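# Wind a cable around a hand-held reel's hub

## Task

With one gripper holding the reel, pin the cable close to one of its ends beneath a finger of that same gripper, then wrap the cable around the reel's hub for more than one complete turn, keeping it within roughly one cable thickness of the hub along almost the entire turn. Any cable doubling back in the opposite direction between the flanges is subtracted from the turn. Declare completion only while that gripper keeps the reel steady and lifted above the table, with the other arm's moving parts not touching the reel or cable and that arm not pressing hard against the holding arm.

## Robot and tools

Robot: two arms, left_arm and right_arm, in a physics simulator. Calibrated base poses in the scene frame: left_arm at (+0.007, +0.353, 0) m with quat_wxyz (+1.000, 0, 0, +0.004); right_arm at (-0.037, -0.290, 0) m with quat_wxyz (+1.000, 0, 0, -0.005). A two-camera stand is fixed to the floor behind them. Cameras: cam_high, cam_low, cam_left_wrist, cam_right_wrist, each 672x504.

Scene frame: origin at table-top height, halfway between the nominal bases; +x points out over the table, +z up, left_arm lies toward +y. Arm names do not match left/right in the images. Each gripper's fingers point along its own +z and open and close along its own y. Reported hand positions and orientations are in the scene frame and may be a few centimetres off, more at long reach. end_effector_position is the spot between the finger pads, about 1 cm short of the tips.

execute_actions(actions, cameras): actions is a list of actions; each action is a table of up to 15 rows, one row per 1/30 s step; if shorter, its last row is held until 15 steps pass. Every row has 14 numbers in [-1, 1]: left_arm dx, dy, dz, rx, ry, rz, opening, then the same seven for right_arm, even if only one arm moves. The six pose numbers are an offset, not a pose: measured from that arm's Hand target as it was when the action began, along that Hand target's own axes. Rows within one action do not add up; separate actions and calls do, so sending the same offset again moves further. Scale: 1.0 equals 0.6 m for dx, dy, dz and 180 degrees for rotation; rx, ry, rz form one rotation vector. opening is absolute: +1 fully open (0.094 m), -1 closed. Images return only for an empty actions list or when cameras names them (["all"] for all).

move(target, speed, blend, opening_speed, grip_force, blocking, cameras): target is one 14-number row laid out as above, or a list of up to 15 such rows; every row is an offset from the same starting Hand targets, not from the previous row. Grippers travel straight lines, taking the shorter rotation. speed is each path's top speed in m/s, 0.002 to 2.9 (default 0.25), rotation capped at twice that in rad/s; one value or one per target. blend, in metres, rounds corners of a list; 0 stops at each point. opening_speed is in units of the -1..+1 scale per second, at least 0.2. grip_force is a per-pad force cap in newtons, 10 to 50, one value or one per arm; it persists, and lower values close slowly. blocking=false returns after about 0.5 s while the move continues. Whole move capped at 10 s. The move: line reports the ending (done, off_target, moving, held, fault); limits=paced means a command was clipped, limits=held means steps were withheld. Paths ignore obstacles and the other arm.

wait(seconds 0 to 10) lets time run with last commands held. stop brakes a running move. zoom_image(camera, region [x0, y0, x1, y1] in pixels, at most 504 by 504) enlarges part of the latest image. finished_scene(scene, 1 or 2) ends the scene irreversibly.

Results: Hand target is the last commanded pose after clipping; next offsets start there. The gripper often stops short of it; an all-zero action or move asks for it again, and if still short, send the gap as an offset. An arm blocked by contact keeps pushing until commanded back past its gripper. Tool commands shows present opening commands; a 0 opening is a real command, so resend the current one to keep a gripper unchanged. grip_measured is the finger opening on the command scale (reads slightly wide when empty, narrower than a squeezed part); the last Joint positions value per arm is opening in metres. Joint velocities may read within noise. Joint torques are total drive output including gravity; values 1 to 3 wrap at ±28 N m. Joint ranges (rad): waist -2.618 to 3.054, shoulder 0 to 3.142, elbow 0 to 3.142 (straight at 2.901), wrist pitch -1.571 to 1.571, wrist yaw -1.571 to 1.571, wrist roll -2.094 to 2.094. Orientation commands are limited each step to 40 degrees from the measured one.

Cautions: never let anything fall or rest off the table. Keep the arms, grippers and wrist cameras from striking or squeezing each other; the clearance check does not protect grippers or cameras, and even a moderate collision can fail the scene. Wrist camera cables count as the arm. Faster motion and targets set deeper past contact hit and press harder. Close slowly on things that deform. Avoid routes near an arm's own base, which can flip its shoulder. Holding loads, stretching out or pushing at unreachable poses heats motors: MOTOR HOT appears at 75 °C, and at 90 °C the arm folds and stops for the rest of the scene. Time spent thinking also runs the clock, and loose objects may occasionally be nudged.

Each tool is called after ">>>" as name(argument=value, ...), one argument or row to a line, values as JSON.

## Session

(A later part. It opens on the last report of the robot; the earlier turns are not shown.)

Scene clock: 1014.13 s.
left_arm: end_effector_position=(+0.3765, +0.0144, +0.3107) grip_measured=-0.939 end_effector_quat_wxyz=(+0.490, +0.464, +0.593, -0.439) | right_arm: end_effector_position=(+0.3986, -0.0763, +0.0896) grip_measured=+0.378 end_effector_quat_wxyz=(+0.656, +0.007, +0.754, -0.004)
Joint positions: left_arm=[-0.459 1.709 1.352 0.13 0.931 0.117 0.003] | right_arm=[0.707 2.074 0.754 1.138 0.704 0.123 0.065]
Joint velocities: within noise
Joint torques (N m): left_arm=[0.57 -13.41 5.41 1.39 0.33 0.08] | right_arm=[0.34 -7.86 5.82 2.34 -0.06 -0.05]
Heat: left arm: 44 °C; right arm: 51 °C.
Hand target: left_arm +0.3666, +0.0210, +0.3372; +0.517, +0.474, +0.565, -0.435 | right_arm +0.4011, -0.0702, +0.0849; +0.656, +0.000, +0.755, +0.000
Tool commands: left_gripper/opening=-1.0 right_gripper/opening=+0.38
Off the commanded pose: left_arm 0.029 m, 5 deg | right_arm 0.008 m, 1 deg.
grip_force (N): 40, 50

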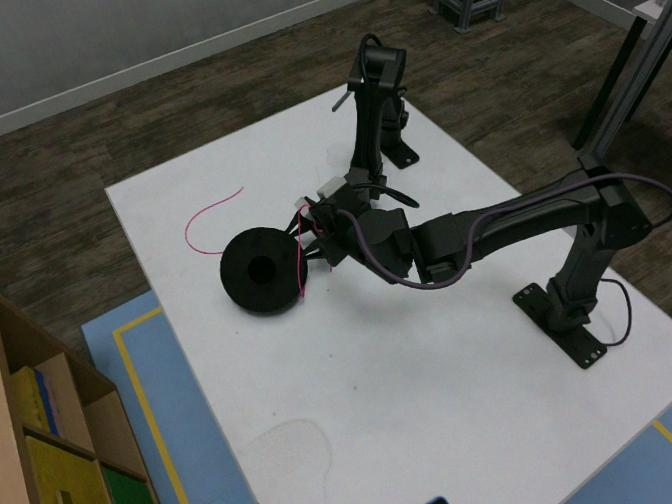

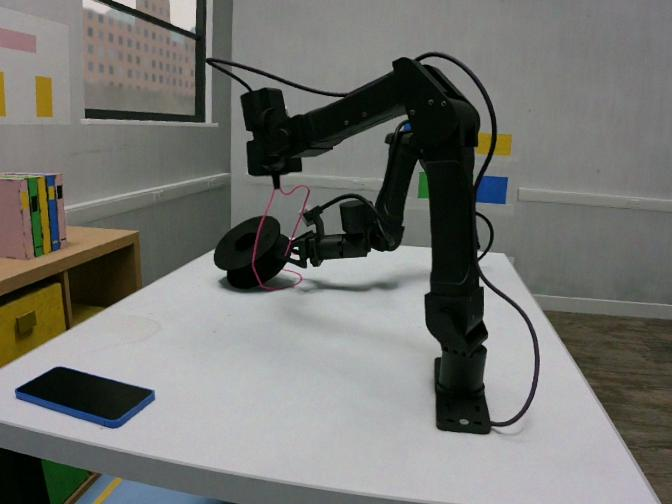

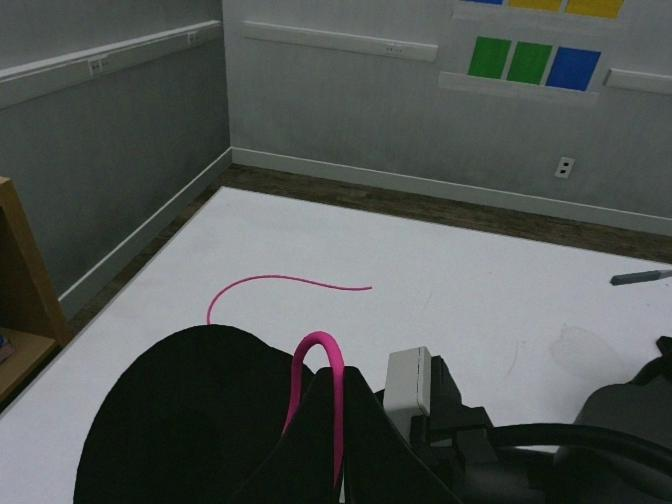

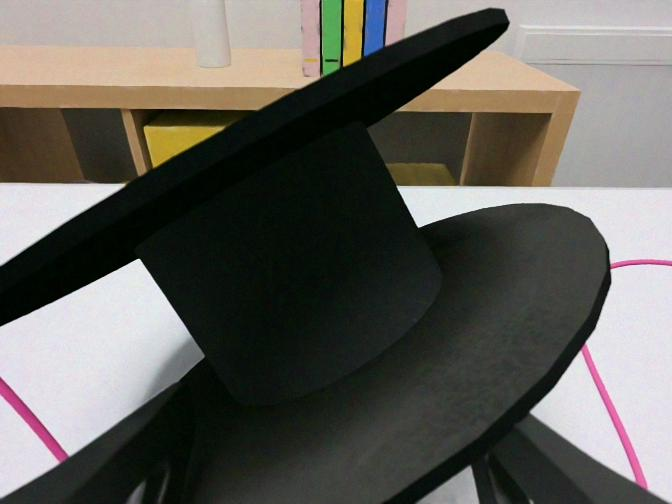

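>>> move(
  target=[0,0,0,0,0,0,-1,0,0,0,0,0,0,-0.2],
  opening_speed=0.2,
  speed=0.05,
  grip_force=[40,40],
  cameras=["all"],
)

Scene clock: 1064.07 s.
left_arm: end_effector_position=(+0.3766, +0.0144, +0.3108) grip_measured=-0.939 end_effector_quat_wxyz=(+0.490, +0.464, +0.593, -0.439) | right_arm: end_effector_position=(+0.3986, -0.0763, +0.0896) grip_measured=-0.197 end_effector_quat_wxyz=(+0.656, +0.007, +0.754, -0.004)
Joint positions: left_arm=[-0.459 1.709 1.352 0.131 0.931 0.117 0.003] | right_arm=[0.707 2.074 0.754 1.138 0.704 0.123 0.038]
Joint torques (N m): left_arm=[0.57 -13.39 5.39 1.4 0.33 0.08] | right_arm=[0.29 -7.83 5.85 2.34 -0.05 -0.05]
Heat: left arm: 46 °C; right arm: 51 °C.
Hand target: left_arm +0.3666, +0.0210, +0.3372; +0.517, +0.474, +0.565, -0.435 | right_arm +0.4011, -0.0702, +0.0849; +0.656, +0.000, +0.755, +0.000
Off the commanded pose: left_arm 0.029 m, 5 deg | right_arm 0.008 m, 1 deg.
grip_force (N): 40, 40
move: off_target (left_arm)

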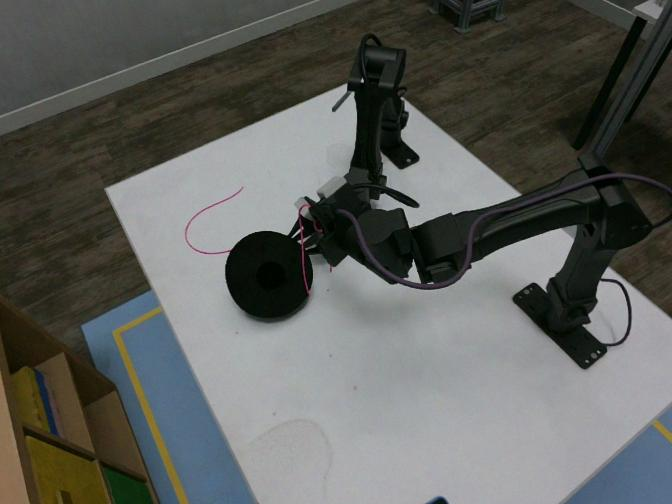

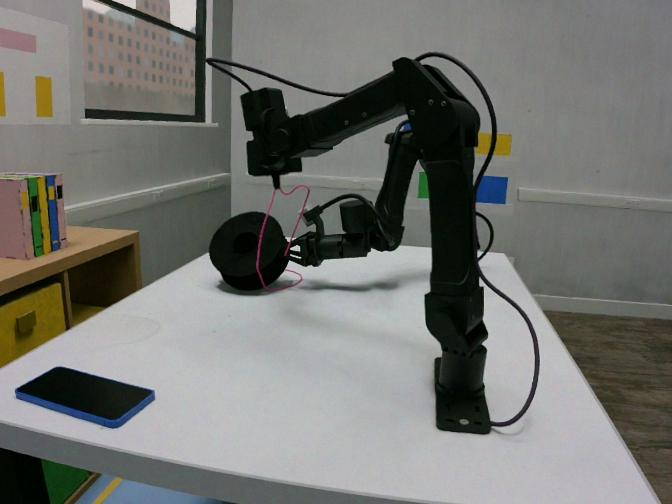

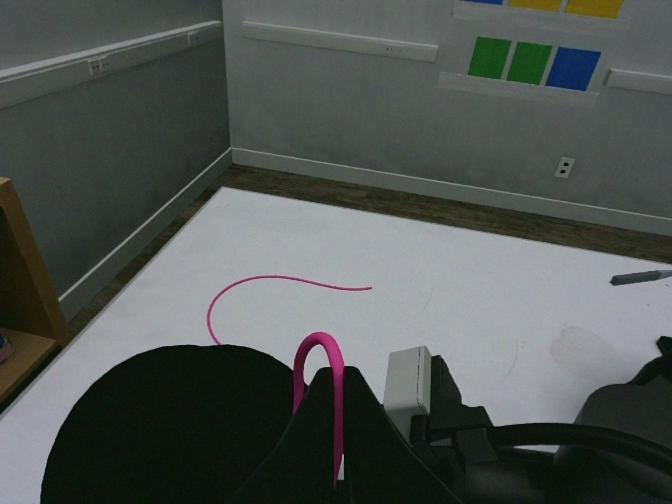

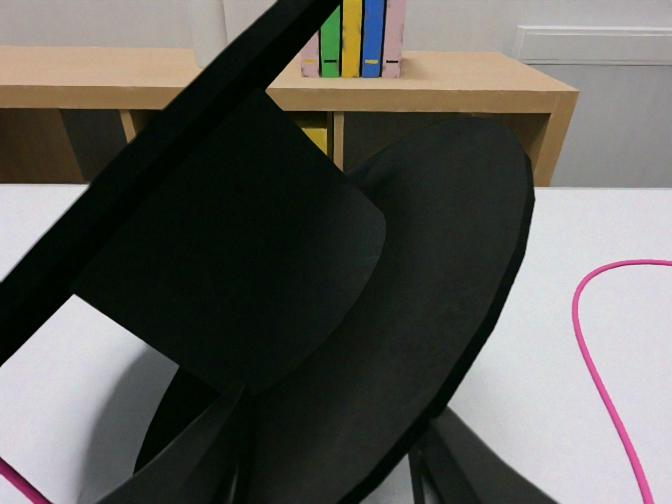

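>>> move(
  target=[0,0,0,0,0,0,-1,0,0,0,0,0,0,-0.6],
  opening_speed=0.2,
  speed=0.05,
  cameras=["cam_right_wrist","cam_low"],
)

Scene clock: 1071.90 s.
left_arm: end_effector_position=(+0.3766, +0.0144, +0.3108) grip_measured=-0.939 end_effector_quat_wxyz=(+0.490, +0.464, +0.593, -0.439) | right_arm: end_effector_position=(+0.3986, -0.0760, +0.0896) grip_measured=-0.598 end_effector_quat_wxyz=(+0.656, +0.006, +0.754, -0.004)
Joint positions: left_arm=[-0.459 1.709 1.352 0.131 0.931 0.117 0.003] | right_arm=[0.707 2.074 0.754 1.138 0.702 0.121 0.019]
Joint torques (N m): left_arm=[0.57 -13.41 5.39 1.4 0.33 0.08] | right_arm=[0.32 -7.88 5.83 2.33 -0.04 -0.03]
Heat: left arm: 46 °C; right arm: 51 °C.
Hand target: left_arm +0.3666, +0.0211, +0.3372; +0.517, +0.474, +0.565, -0.435 | right_arm +0.4011, -0.0702, +0.0849; +0.656, +0.000, +0.755, +0.000
Off the commanded pose: left_arm 0.029 m, 5 deg | right_arm 0.008 m, 1 deg.
grip_force (N): 40, 40
move: off_target (left_arm)
Images, in order (width x height): cam_low 672x504, cam_right_wrist 672x504.

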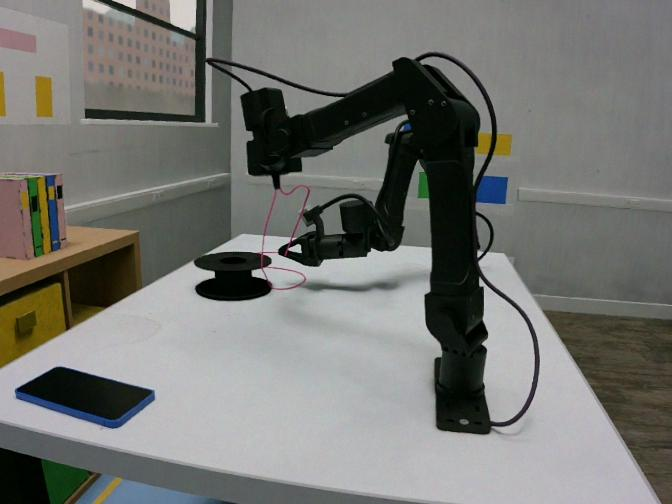

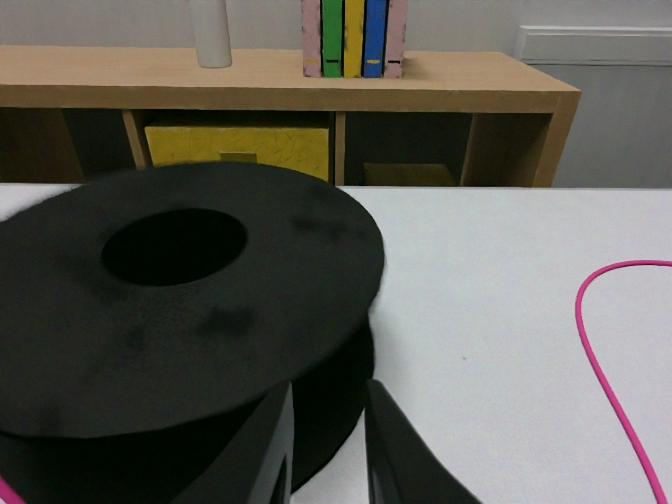

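>>> zoom_image(
  camera="cam_low",
  region=[180, 160, 350, 310],
)

>>> execute_actions(
  actions=[],
)

>>> zoom_image(
  camera="cam_high",
  region=[180, 160, 380, 320],
)

>>> zoom_image(
  camera="cam_left_wrist",
  region=[150, 260, 500, 504],
)

Scaled by 2.965.

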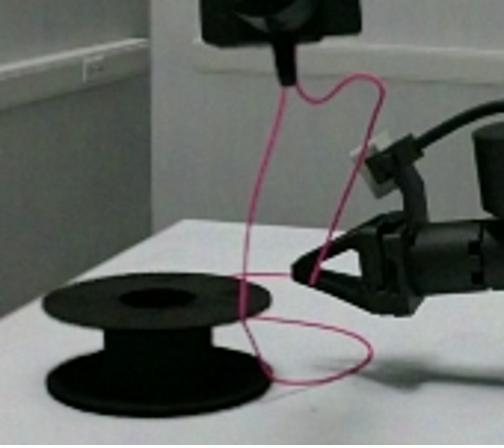

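Scene clock: 1187.10 s.
left_arm: end_effector_position=(+0.3766, +0.0144, +0.3108) grip_measured=-0.939 end_effector_quat_wxyz=(+0.490, +0.464, +0.593, -0.439) | right_arm: end_effector_position=(+0.3986, -0.0760, +0.0896) grip_measured=-0.598 end_effector_quat_wxyz=(+0.656, +0.006, +0.754, -0.004)
Joint positions: left_arm=[-0.459 1.709 1.352 0.131 0.931 0.117 0.003] | right_arm=[0.707 2.074 0.754 1.138 0.702 0.121 0.019]
Joint velocities: within noise
Joint torques (N m): left_arm=[0.57 -13.41 5.38 1.41 0.33 0.08] | right_arm=[0.29 -7.87 5.85 2.34 -0.04 -0.04]
Heat: left arm: 48 °C; right arm: 52 °C.
Hand target: left_arm +0.3666, +0.0211, +0.3372; +0.517, +0.474, +0.565, -0.435 | right_arm +0.4011, -0.0702, +0.0849; +0.656, +0.000, +0.755, +0.000
Tool commands: left_gripper/opening=-1.0 right_gripper/opening=-0.6
Off the commanded pose: left_arm 0.029 m, 5 deg | right_arm 0.008 m, 1 deg.
grip_force (N): 40, 40

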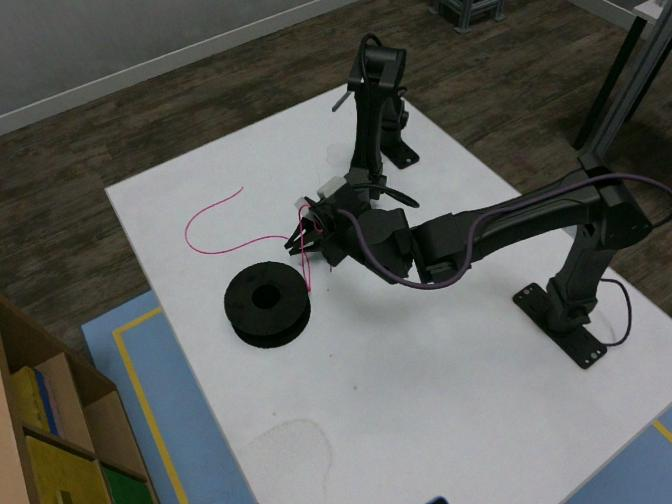

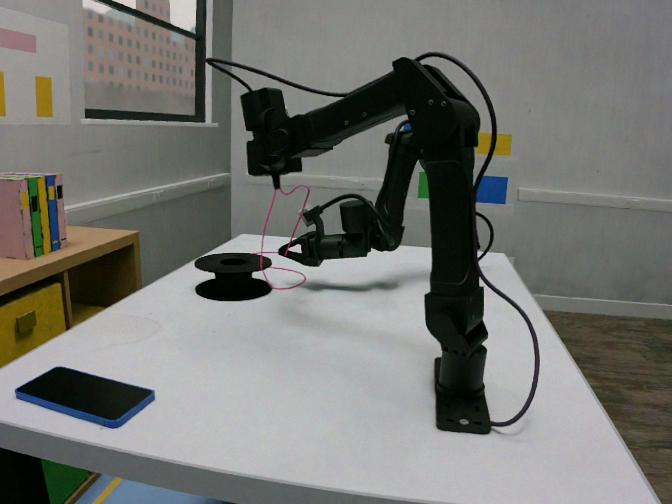

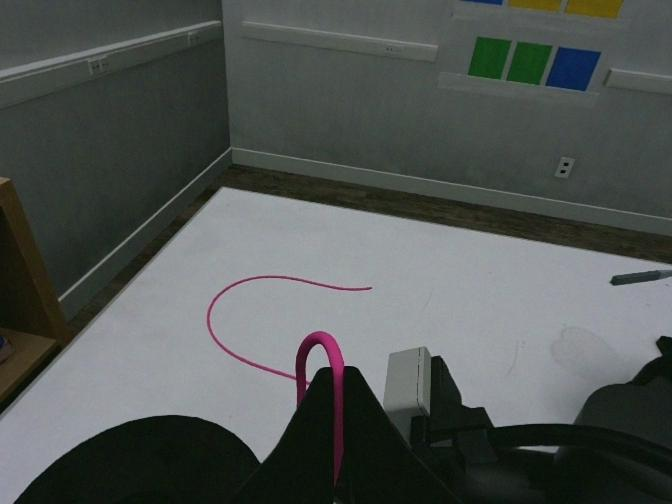

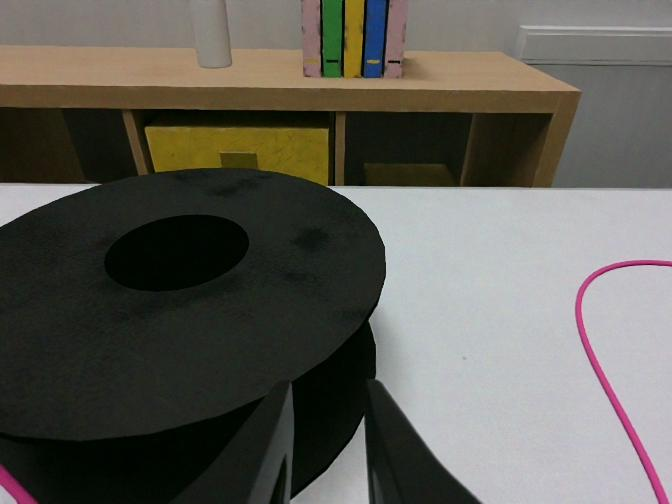

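Scaled by 2.520.

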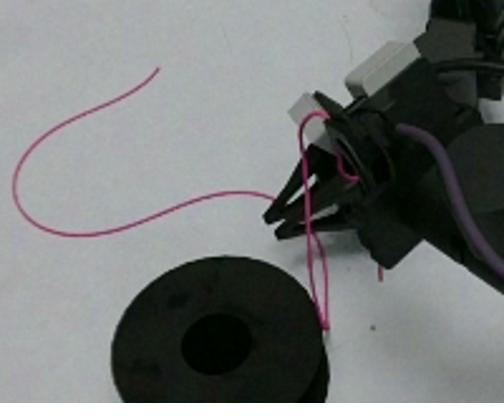

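Scaled by 1.440.

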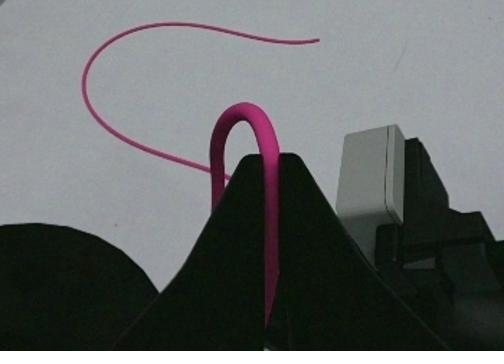

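>>> move(
  target=[-0.1755,0.014,-0.098,0,0,0,-1,0,0,0,0,0,0,-0.6],
  speed=0.15,
)

>>> move(
  target=[0,0,0,0,0,0,-1,-0.0215,0,-0.205,0,0,0,-0.6],
  speed=0.15,
  cameras=["cam_high","cam_low"],
)

Scene clock: 1251.37 s.
left_arm: end_effector_position=(+0.3737, +0.0681, +0.4264) grip_measured=-0.939 end_effector_quat_wxyz=(+0.501, +0.462, +0.585, -0.440) | right_arm: end_effector_position=(+0.3986, -0.0760, +0.0896) grip_measured=-0.598 end_effector_quat_wxyz=(+0.656, +0.006, +0.754, -0.004)
Joint positions: left_arm=[-0.325 1.662 1.749 -0.316 1.06 0.148 0.003] | right_arm=[0.707 2.074 0.754 1.138 0.702 0.121 0.019]
Joint torques (N m): left_arm=[0.44 -8.94 9.05 1.01 0.36 0.11] | right_arm=[0.27 -7.88 5.87 2.34 -0.04 -0.03]
Heat: left arm: 48 °C; right arm: 52 °C.
Hand target: left_arm +0.3664, +0.0711, +0.4472; +0.517, +0.474, +0.565, -0.435 | right_arm +0.4011, -0.0702, +0.0849; +0.656, +0.000, +0.755, +0.000
Off the commanded pose: left_arm 0.022 m, 3 deg | right_arm 0.008 m, 1 deg.
grip_force (N): 40, 40
move: off_target (left_arm)

Scene clock: 1253.07 s.
left_arm: end_effector_position=(+0.3737, +0.0682, +0.4262) grip_measured=-0.939 end_effector_quat_wxyz=(+0.501, +0.462, +0.585, -0.440) | right_arm: end_effector_position=(+0.2832, -0.0672, +0.1106) grip_measured=-0.598 end_effector_quat_wxyz=(+0.656, -0.008, +0.754, -0.004)
Joint positions: left_arm=[-0.325 1.662 1.749 -0.317 1.06 0.149 0.003] | right_arm=[1.01 1.79 0.463 1.076 0.981 0.193 0.019]
Joint torques (N m): left_arm=[0.43 -8.94 9.05 1.01 0.36 0.13] | right_arm=[0.18 -9.42 3.59 1.77 0.2 0.19]
Heat: left arm: 48 °C; right arm: 52 °C.
Hand target: left_arm +0.3664, +0.0712, +0.4471; +0.517, +0.474, +0.565, -0.435 | right_arm +0.2811, -0.0702, +0.1147; +0.656, +0.000, +0.755, +0.000
Off the commanded pose: left_arm 0.022 m, 3 deg | right_arm 0.006 m, 1 deg.
grip_force (N): 40, 40
move: off_target (left_arm)
Images, in order (width x height): cam_high 672x504, cam_low 672x504.

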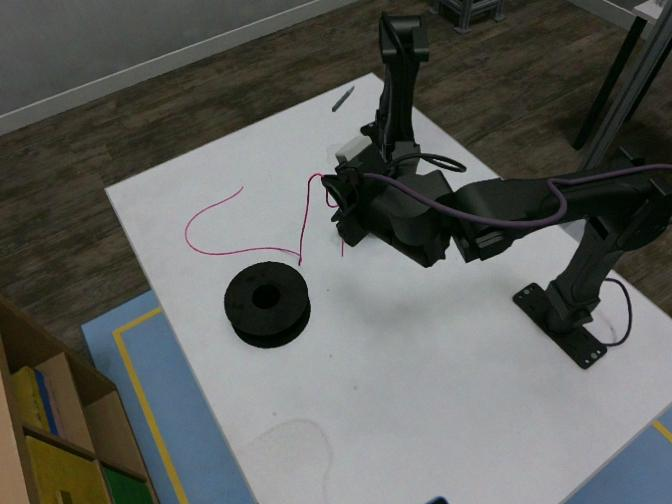

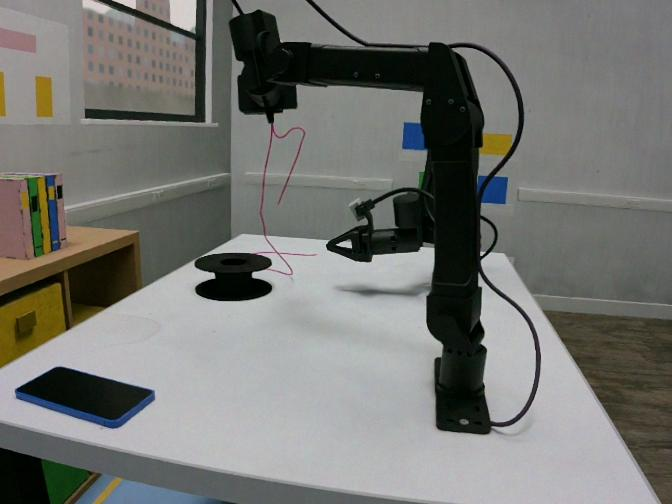

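>>> move(
  target=[0.029,0.0245,-0.333,-0.166,0,-0.0146,-1,0,0,0,0,0,0,-0.6],
  speed=0.15,
  cameras=["cam_high","cam_low","cam_left_wrist"],
)

Scene clock: 1264.30 s.
left_arm: end_effector_position=(+0.3567, +0.2734, +0.4431) grip_measured=-0.939 end_effector_quat_wxyz=(+0.608, +0.302, +0.676, -0.288) | right_arm: end_effector_position=(+0.2831, -0.0672, +0.1105) grip_measured=-0.598 end_effector_quat_wxyz=(+0.656, -0.008, +0.754, -0.004)
Joint positions: left_arm=[0.226 1.267 1.454 -0.394 1.088 0.162 0.003] | right_arm=[1.01 1.79 0.463 1.075 0.981 0.193 0.019]
Joint torques (N m): left_arm=[0.47 -6.37 4.67 0.98 0.34 0.11] | right_arm=[0.13 -9.46 3.63 1.79 0.21 0.18]
Heat: left arm: 47 °C; right arm: 52 °C.
Hand target: left_arm +0.3461, +0.2713, +0.4471; +0.612, +0.311, +0.668, -0.286 | right_arm +0.2811, -0.0702, +0.1146; +0.656, +0.000, +0.755, +0.000
Off the commanded pose: left_arm 0.012 m, 1 deg | right_arm 0.006 m, 1 deg.
grip_force (N): 40, 40
move: off_target (left_arm)
Images, in order (width x height): cam_high 672x504, cam_low 672x504, cam_left_wrist 672x504.

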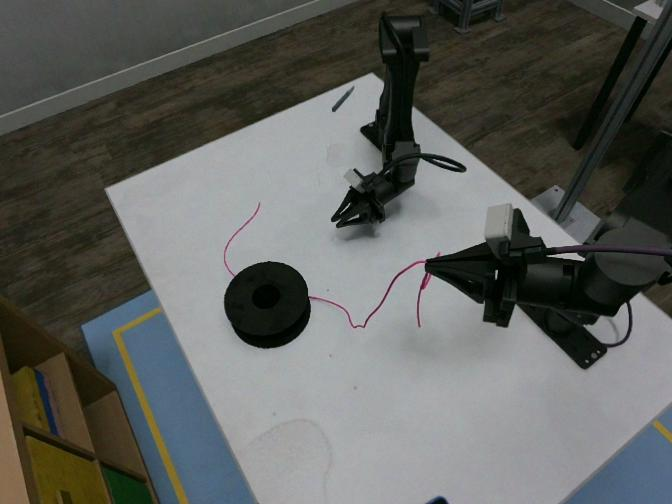

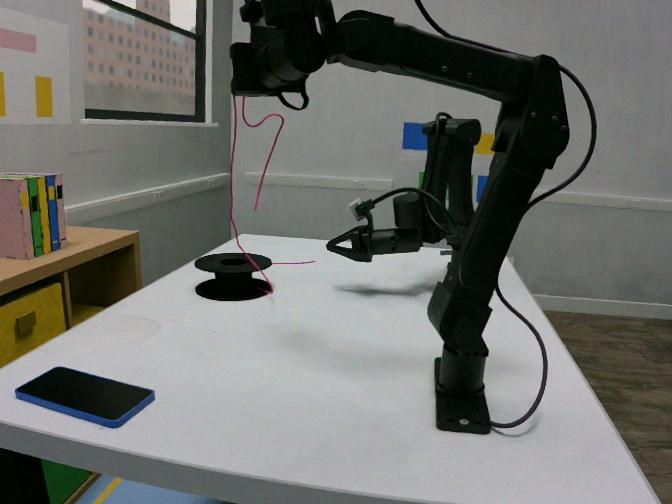

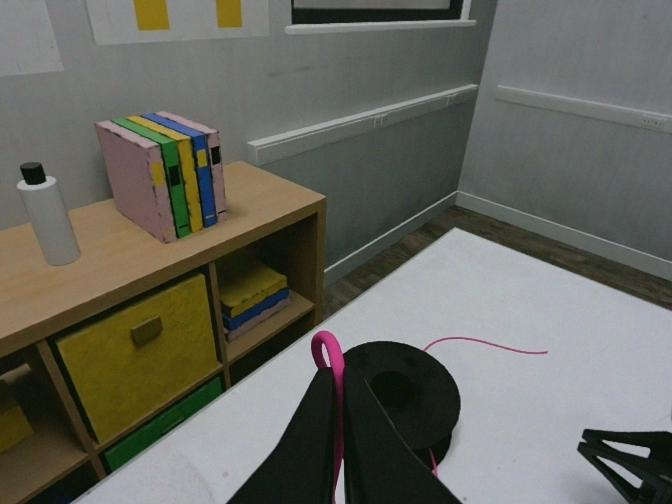

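>>> move(
  target=[0.18,0.246,-0.1485,-0.249,0,-0.0215,-1,0,0,0,0,0,0,-0.6],
  speed=0.12,
  cameras=["cam_high","cam_low","cam_left_wrist"],
)

Scene clock: 1286.43 s.
left_arm: end_effector_position=(+0.3965, +0.4374, +0.3422) grip_measured=-0.939 end_effector_quat_wxyz=(+0.664, +0.036, +0.746, -0.038) | right_arm: end_effector_position=(+0.2831, -0.0672, +0.1105) grip_measured=-0.598 end_effector_quat_wxyz=(+0.656, -0.008, +0.754, -0.004)
Joint positions: left_arm=[0.442 1.155 0.963 0.058 0.551 0.061 0.003] | right_arm=[1.01 1.79 0.463 1.075 0.981 0.193 0.019]
Joint torques (N m): left_arm=[0.53 -4.03 5.56 1.59 -0.03 -0.05] | right_arm=[0.18 -9.44 3.62 1.79 0.21 0.19]
Heat: left arm: 48 °C; right arm: 51 °C.
Hand target: left_arm +0.3960, +0.4413, +0.3471; +0.675, +0.032, +0.737, -0.030 | right_arm +0.2811, -0.0702, +0.1146; +0.656, +0.000, +0.755, +0.000
Off the commanded pose: left_arm 0.006 m, 2 deg | right_arm 0.006 m, 1 deg.
grip_force (N): 40, 40
move: done
Images, in order (width x height): cam_high 672x504, cam_low 672x504, cam_left_wrist 672x504.

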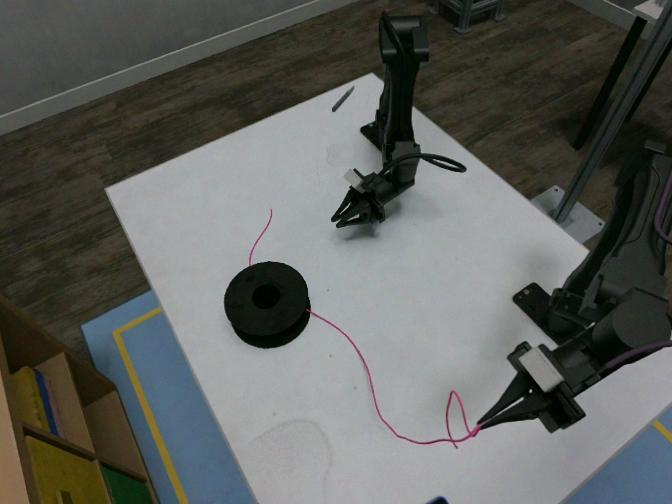

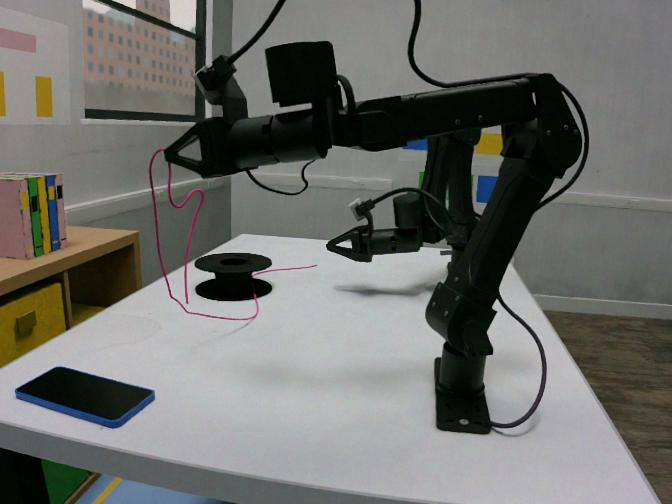

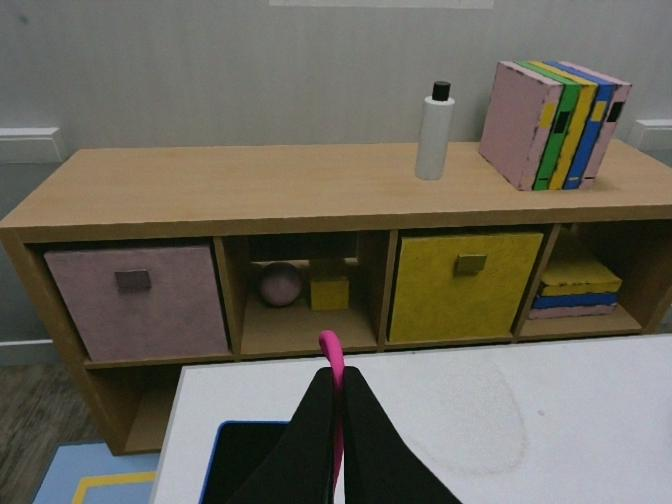

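>>> zoom_image(
  camera="cam_high",
  region=[200, 190, 400, 340],
)

Scaled by 2.520.

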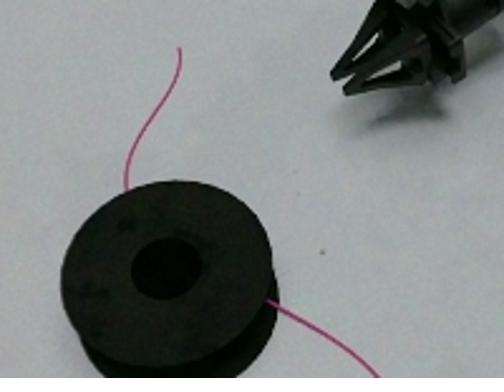

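>>> move(
  target=[0.2425,0.1995,0.0045,0,0,0,-1,0,0,0,0,0,0,-0.6],
  speed=0.12,
  cameras=["cam_high","cam_low","cam_right_wrist"],
)

Scene clock: 1302.10 s.
left_arm: end_effector_position=(+0.3970, +0.5620, +0.2052) grip_measured=-0.939 end_effector_quat_wxyz=(+0.672, +0.025, +0.740, -0.031) | right_arm: end_effector_position=(+0.2831, -0.0672, +0.1105) grip_measured=-0.598 end_effector_quat_wxyz=(+0.656, -0.008, +0.754, -0.004)
Joint positions: left_arm=[0.802 1.624 0.751 0.721 0.884 0.106 0.003] | right_arm=[1.01 1.79 0.463 1.075 0.981 0.193 0.019]
Joint torques (N m): left_arm=[0.34 -5.68 4.41 1.41 0.26 0.08] | right_arm=[0.18 -9.46 3.63 1.79 0.21 0.19]
Heat: left arm: 50 °C; right arm: 51 °C.
Hand target: left_arm +0.3964, +0.5614, +0.2020; +0.675, +0.032, +0.737, -0.030 | right_arm +0.2811, -0.0702, +0.1146; +0.656, +0.000, +0.755, +0.000
Off the commanded pose: left_arm 0.003 m, 1 deg | right_arm 0.006 m, 1 deg.
grip_force (N): 40, 40
move: done
Images, in order (width x height): cam_high 672x504, cam_low 672x504, cam_right_wrist 672x504.

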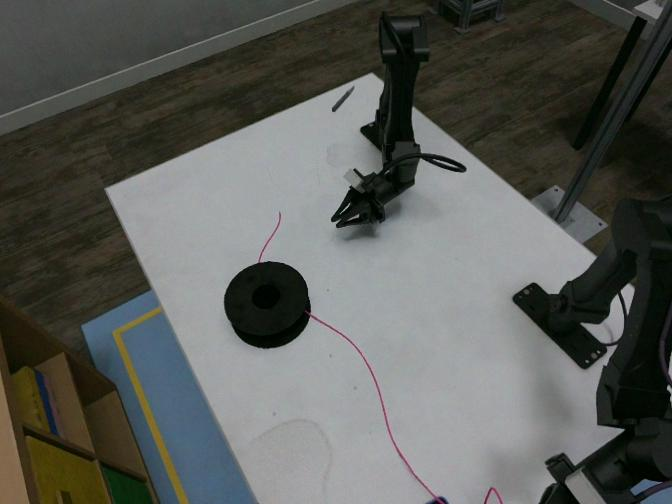

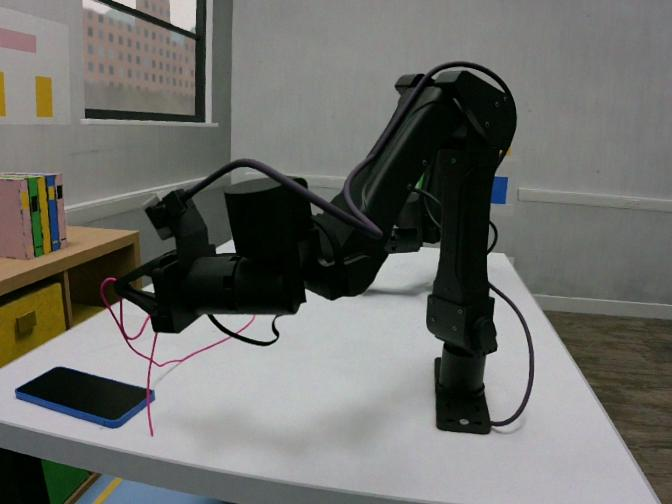

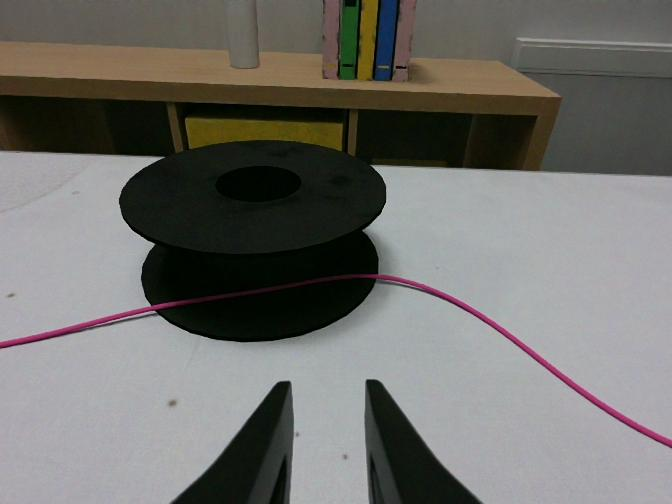

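>>> move(
  target=[0,0,0,0,0,0,-1,-0.0953,0.0517,0.2577,-0.1217,0.2566,-0.0746,-1],
  speed=0.15,
  cameras=["cam_high","cam_right_wrist"],
)

Scene clock: 1329.33 s.
left_arm: end_effector_position=(+0.3970, +0.5620, +0.2054) grip_measured=-0.939 end_effector_quat_wxyz=(+0.672, +0.026, +0.739, -0.030) | right_arm: end_effector_position=(+0.4392, -0.0403, +0.1613) grip_measured=-0.966 end_effector_quat_wxyz=(+0.308, -0.200, +0.928, +0.068)
Joint positions: left_arm=[0.802 1.624 0.751 0.723 0.885 0.106 0.003] | right_arm=[0.504 2.023 1.807 -0.714 0.039 0.057 0.002]
Joint torques (N m): left_arm=[0.32 -5.67 4.42 1.43 0.26 0.08] | right_arm=[-0.31 -9.29 9.11 1.51 -0.07 -0.11]
Heat: left arm: 49 °C; right arm: 50 °C.
Hand target: left_arm +0.3964, +0.5614, +0.2021; +0.675, +0.032, +0.737, -0.030 | right_arm +0.4422, -0.0393, +0.1498; +0.294, -0.206, +0.931, +0.065
Off the commanded pose: left_arm 0.003 m, 1 deg | right_arm 0.012 m, 2 deg.
grip_force (N): 40, 40
move: off_target (right_arm)
Images, in order (width x height): cam_high 672x504, cam_right_wrist 672x504.

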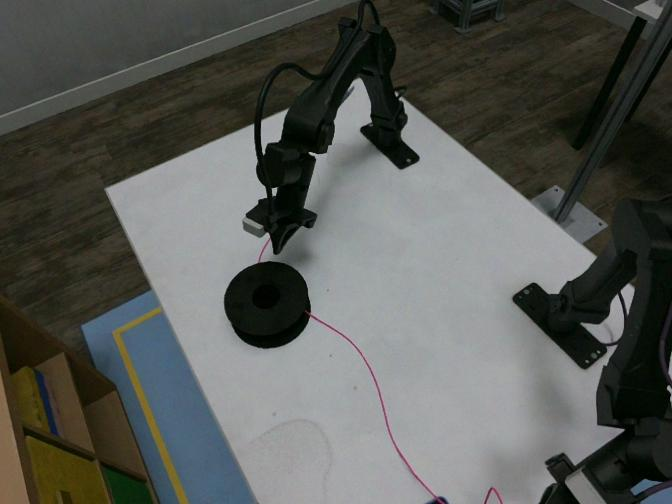

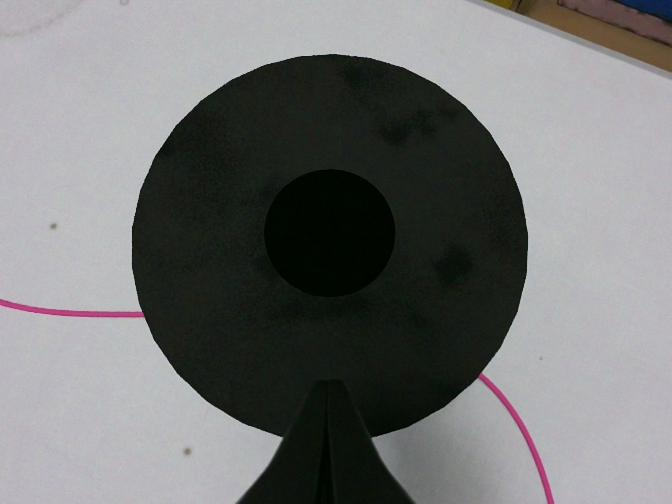

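>>> move(
  target=[0,0,0,0,0,0,-1,0.017,0.0013,0.2137,0,0,0,-1],
  speed=0.08,
  cameras=["cam_high","cam_right_wrist","cam_low"],
)

Scene clock: 1353.00 s.
left_arm: end_effector_position=(+0.3970, +0.5620, +0.2054) grip_measured=-0.939 end_effector_quat_wxyz=(+0.672, +0.026, +0.739, -0.030) | right_arm: end_effector_position=(+0.5059, -0.0064, +0.0837) grip_measured=-0.966 end_effector_quat_wxyz=(+0.338, -0.198, +0.917, +0.077)
Joint positions: left_arm=[0.802 1.624 0.751 0.723 0.885 0.106 0.003] | right_arm=[0.5 2.32 1.93 -0.473 0.035 0.052 0.002]
Joint torques (N m): left_arm=[0.34 -5.67 4.41 1.42 0.26 0.08] | right_arm=[-0.4 -9.33 7.42 1.47 -0.09 -0.11]
Heat: left arm: 49 °C; right arm: 48 °C.
Hand target: left_arm +0.3964, +0.5614, +0.2020; +0.675, +0.032, +0.737, -0.030 | right_arm +0.5011, -0.0110, +0.0390; +0.294, -0.206, +0.931, +0.065
Off the commanded pose: left_arm 0.003 m, 1 deg | right_arm 0.045 m, 6 deg.
grip_force (N): 40, 40
move: off_target (right_arm)
Images, in order (width x height): cam_high 672x504, cam_low 672x504, cam_right_wrist 672x504.

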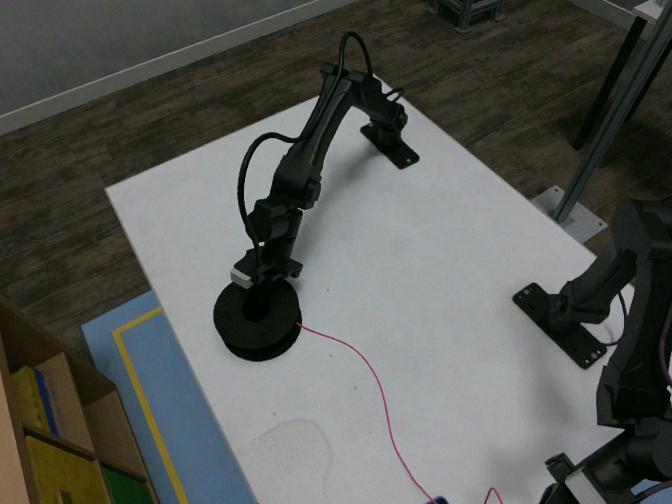

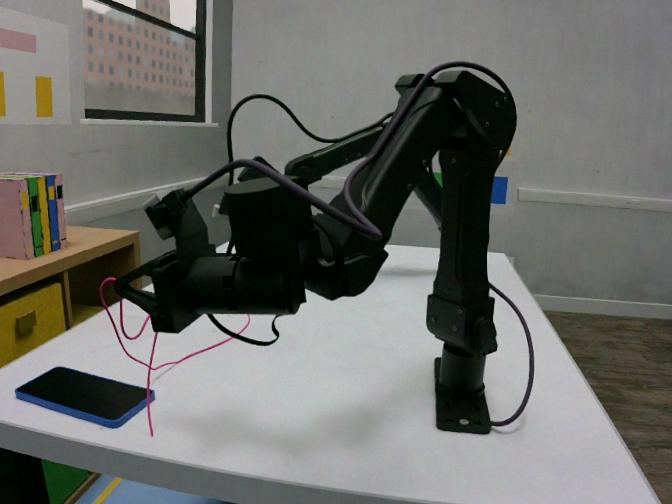

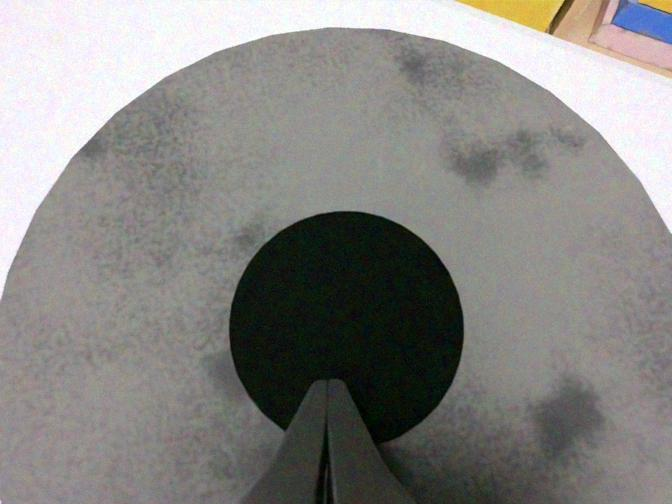

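>>> move(
  target=[
    [0,0,0,0,0,0,-1,-0.0887,-0.0022,-0.0293,0,0,0,-1],
    [0,0,0,0,0,0,-1,-0.0418,-0.0022,0.0377,0,0,0,-1],
  ],
  speed=0.08,
  cameras=["cam_high","cam_right_wrist"],
)

Scene clock: 1375.60 s.
left_arm: end_effector_position=(+0.3970, +0.5620, +0.2055) grip_measured=-0.939 end_effector_quat_wxyz=(+0.672, +0.026, +0.739, -0.030) | right_arm: end_effector_position=(+0.5469, +0.0123, +0.0842) grip_measured=-0.966 end_effector_quat_wxyz=(+0.351, -0.197, +0.912, +0.080)
Joint positions: left_arm=[0.802 1.624 0.751 0.723 0.885 0.106 0.003] | right_arm=[0.495 2.534 2.297 -0.598 0.032 0.047 0.002]
Joint torques (N m): left_arm=[0.34 -5.65 4.41 1.42 0.26 0.07] | right_arm=[-0.44 -12.66 4.55 1.32 -0.1 -0.1]
Heat: left arm: 49 °C; right arm: 47 °C.
Hand target: left_arm +0.3964, +0.5614, +0.2021; +0.675, +0.032, +0.737, -0.030 | right_arm +0.5320, +0.0020, +0.0350; +0.294, -0.206, +0.931, +0.065
Off the commanded pose: left_arm 0.004 m, 1 deg | right_arm 0.052 m, 7 deg.
grip_force (N): 40, 40
move: off_target (right_arm)
Images, in order (width x height): cam_high 672x504, cam_right_wrist 672x504.

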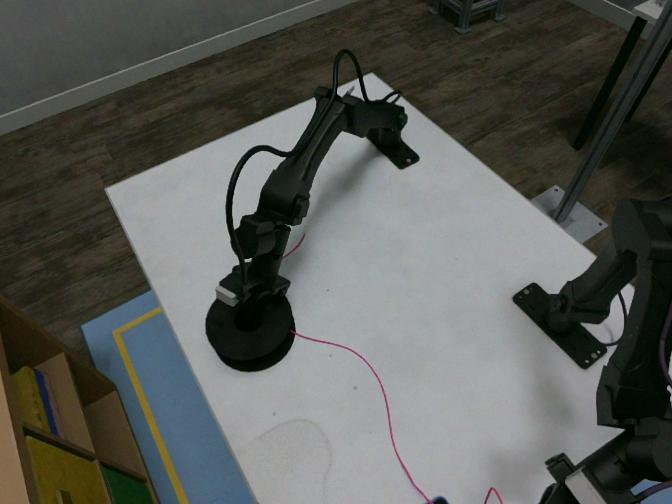

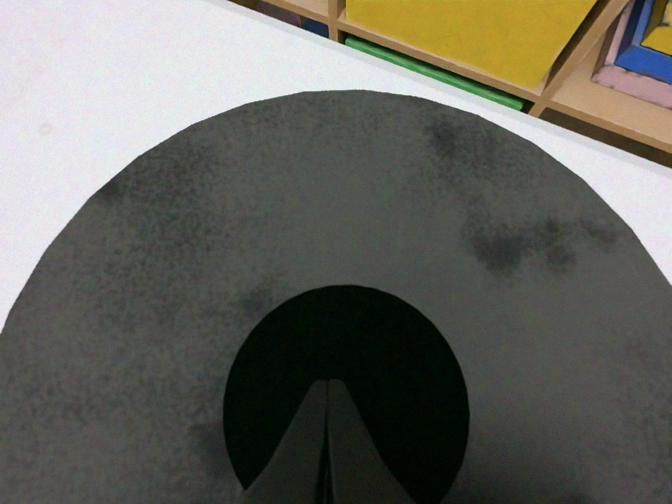

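>>> move(
  target=[0,0,0,0,0,0,-1,0.179,0.0835,-0.1253,0,0,0,-1],
  speed=0.06,
  cameras=["cam_high","cam_right_wrist"],
)

Scene clock: 1384.23 s.
left_arm: end_effector_position=(+0.3970, +0.5620, +0.2055) grip_measured=-0.939 end_effector_quat_wxyz=(+0.672, +0.026, +0.739, -0.030) | right_arm: end_effector_position=(+0.4283, +0.0067, +0.0801) grip_measured=-0.966 end_effector_quat_wxyz=(+0.376, -0.193, +0.902, +0.087)
Joint positions: left_arm=[0.802 1.624 0.751 0.723 0.885 0.106 0.003] | right_arm=[0.614 2.049 1.416 -0.152 0.118 0.134 0.002]
Joint torques (N m): left_arm=[0.32 -5.67 4.38 1.43 0.26 0.08] | right_arm=[0.9 -11.17 3.43 0.58 -0.11 0.16]
Heat: left arm: 49 °C; right arm: 46 °C.
Hand target: left_arm +0.3964, +0.5614, +0.2021; +0.675, +0.032, +0.737, -0.030 | right_arm +0.3921, -0.0080, +0.0348; +0.294, -0.206, +0.931, +0.065
Off the commanded pose: left_arm 0.003 m, 1 deg | right_arm 0.060 m, 10 deg.
grip_force (N): 40, 40
move: off_target (right_arm)
Images, in order (width x height): cam_high 672x504, cam_right_wrist 672x504.

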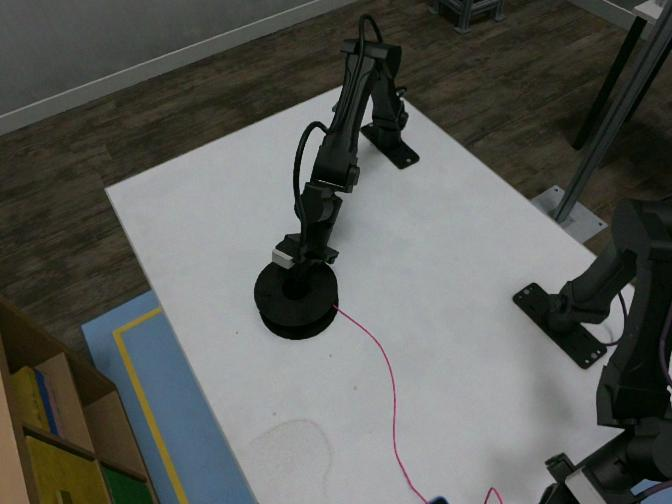

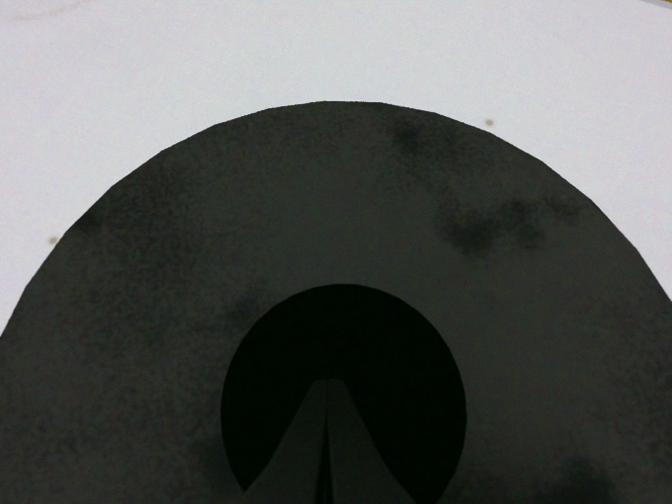

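>>> move(
  target=[
    [0,0,0,0,0,0,-1,0.068,0.0387,-0.0477,0,0,0,-1],
    [0,0,0,0,0,0,-1,-0.0277,0.0387,-0.184,0,0,0,-1],
  ],
  speed=0.06,
  cameras=["cam_high","cam_right_wrist","cam_low"],
)

Scene clock: 1397.40 s.
left_arm: end_effector_position=(+0.3970, +0.5620, +0.2055) grip_measured=-0.939 end_effector_quat_wxyz=(+0.672, +0.026, +0.739, -0.030) | right_arm: end_effector_position=(+0.3378, -0.0125, +0.1125) grip_measured=-0.966 end_effector_quat_wxyz=(+0.278, -0.211, +0.936, +0.051)
Joint positions: left_arm=[0.802 1.624 0.751 0.723 0.885 0.106 0.003] | right_arm=[0.705 1.829 1.389 -0.577 0.155 0.206 0.002]
Joint torques (N m): left_arm=[0.34 -5.65 4.42 1.43 0.26 0.08] | right_arm=[0.61 -12.96 8.57 1.36 0.03 0.14]
Heat: left arm: 49 °C; right arm: 45 °C.
Hand target: left_arm +0.3964, +0.5614, +0.2021; +0.675, +0.032, +0.737, -0.030 | right_arm +0.3371, -0.0079, +0.1348; +0.294, -0.206, +0.931, +0.065
Off the commanded pose: left_arm 0.004 m, 1 deg | right_arm 0.023 m, 3 deg.
grip_force (N): 40, 40
move: off_target (right_arm)
Images, in order (width x height): cam_high 672x504, cam_low 672x504, cam_right_wrist 672x504.

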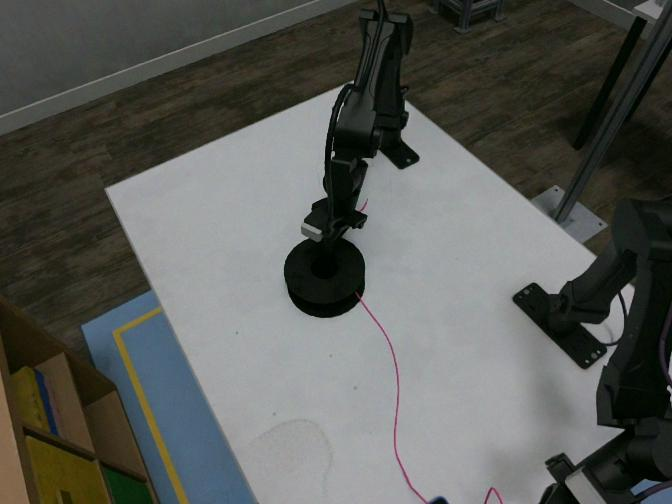

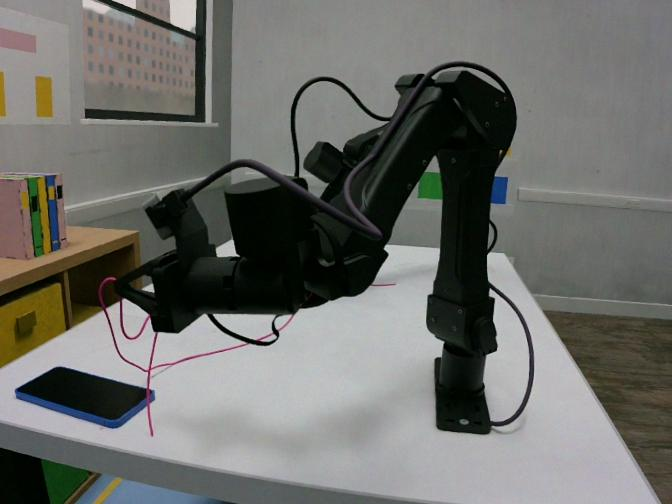

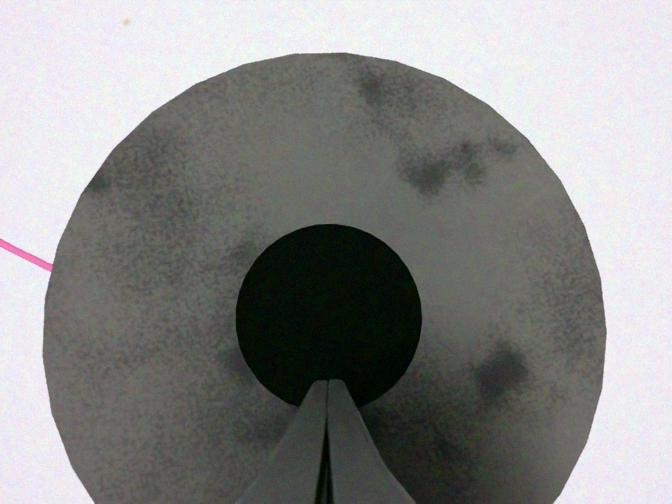

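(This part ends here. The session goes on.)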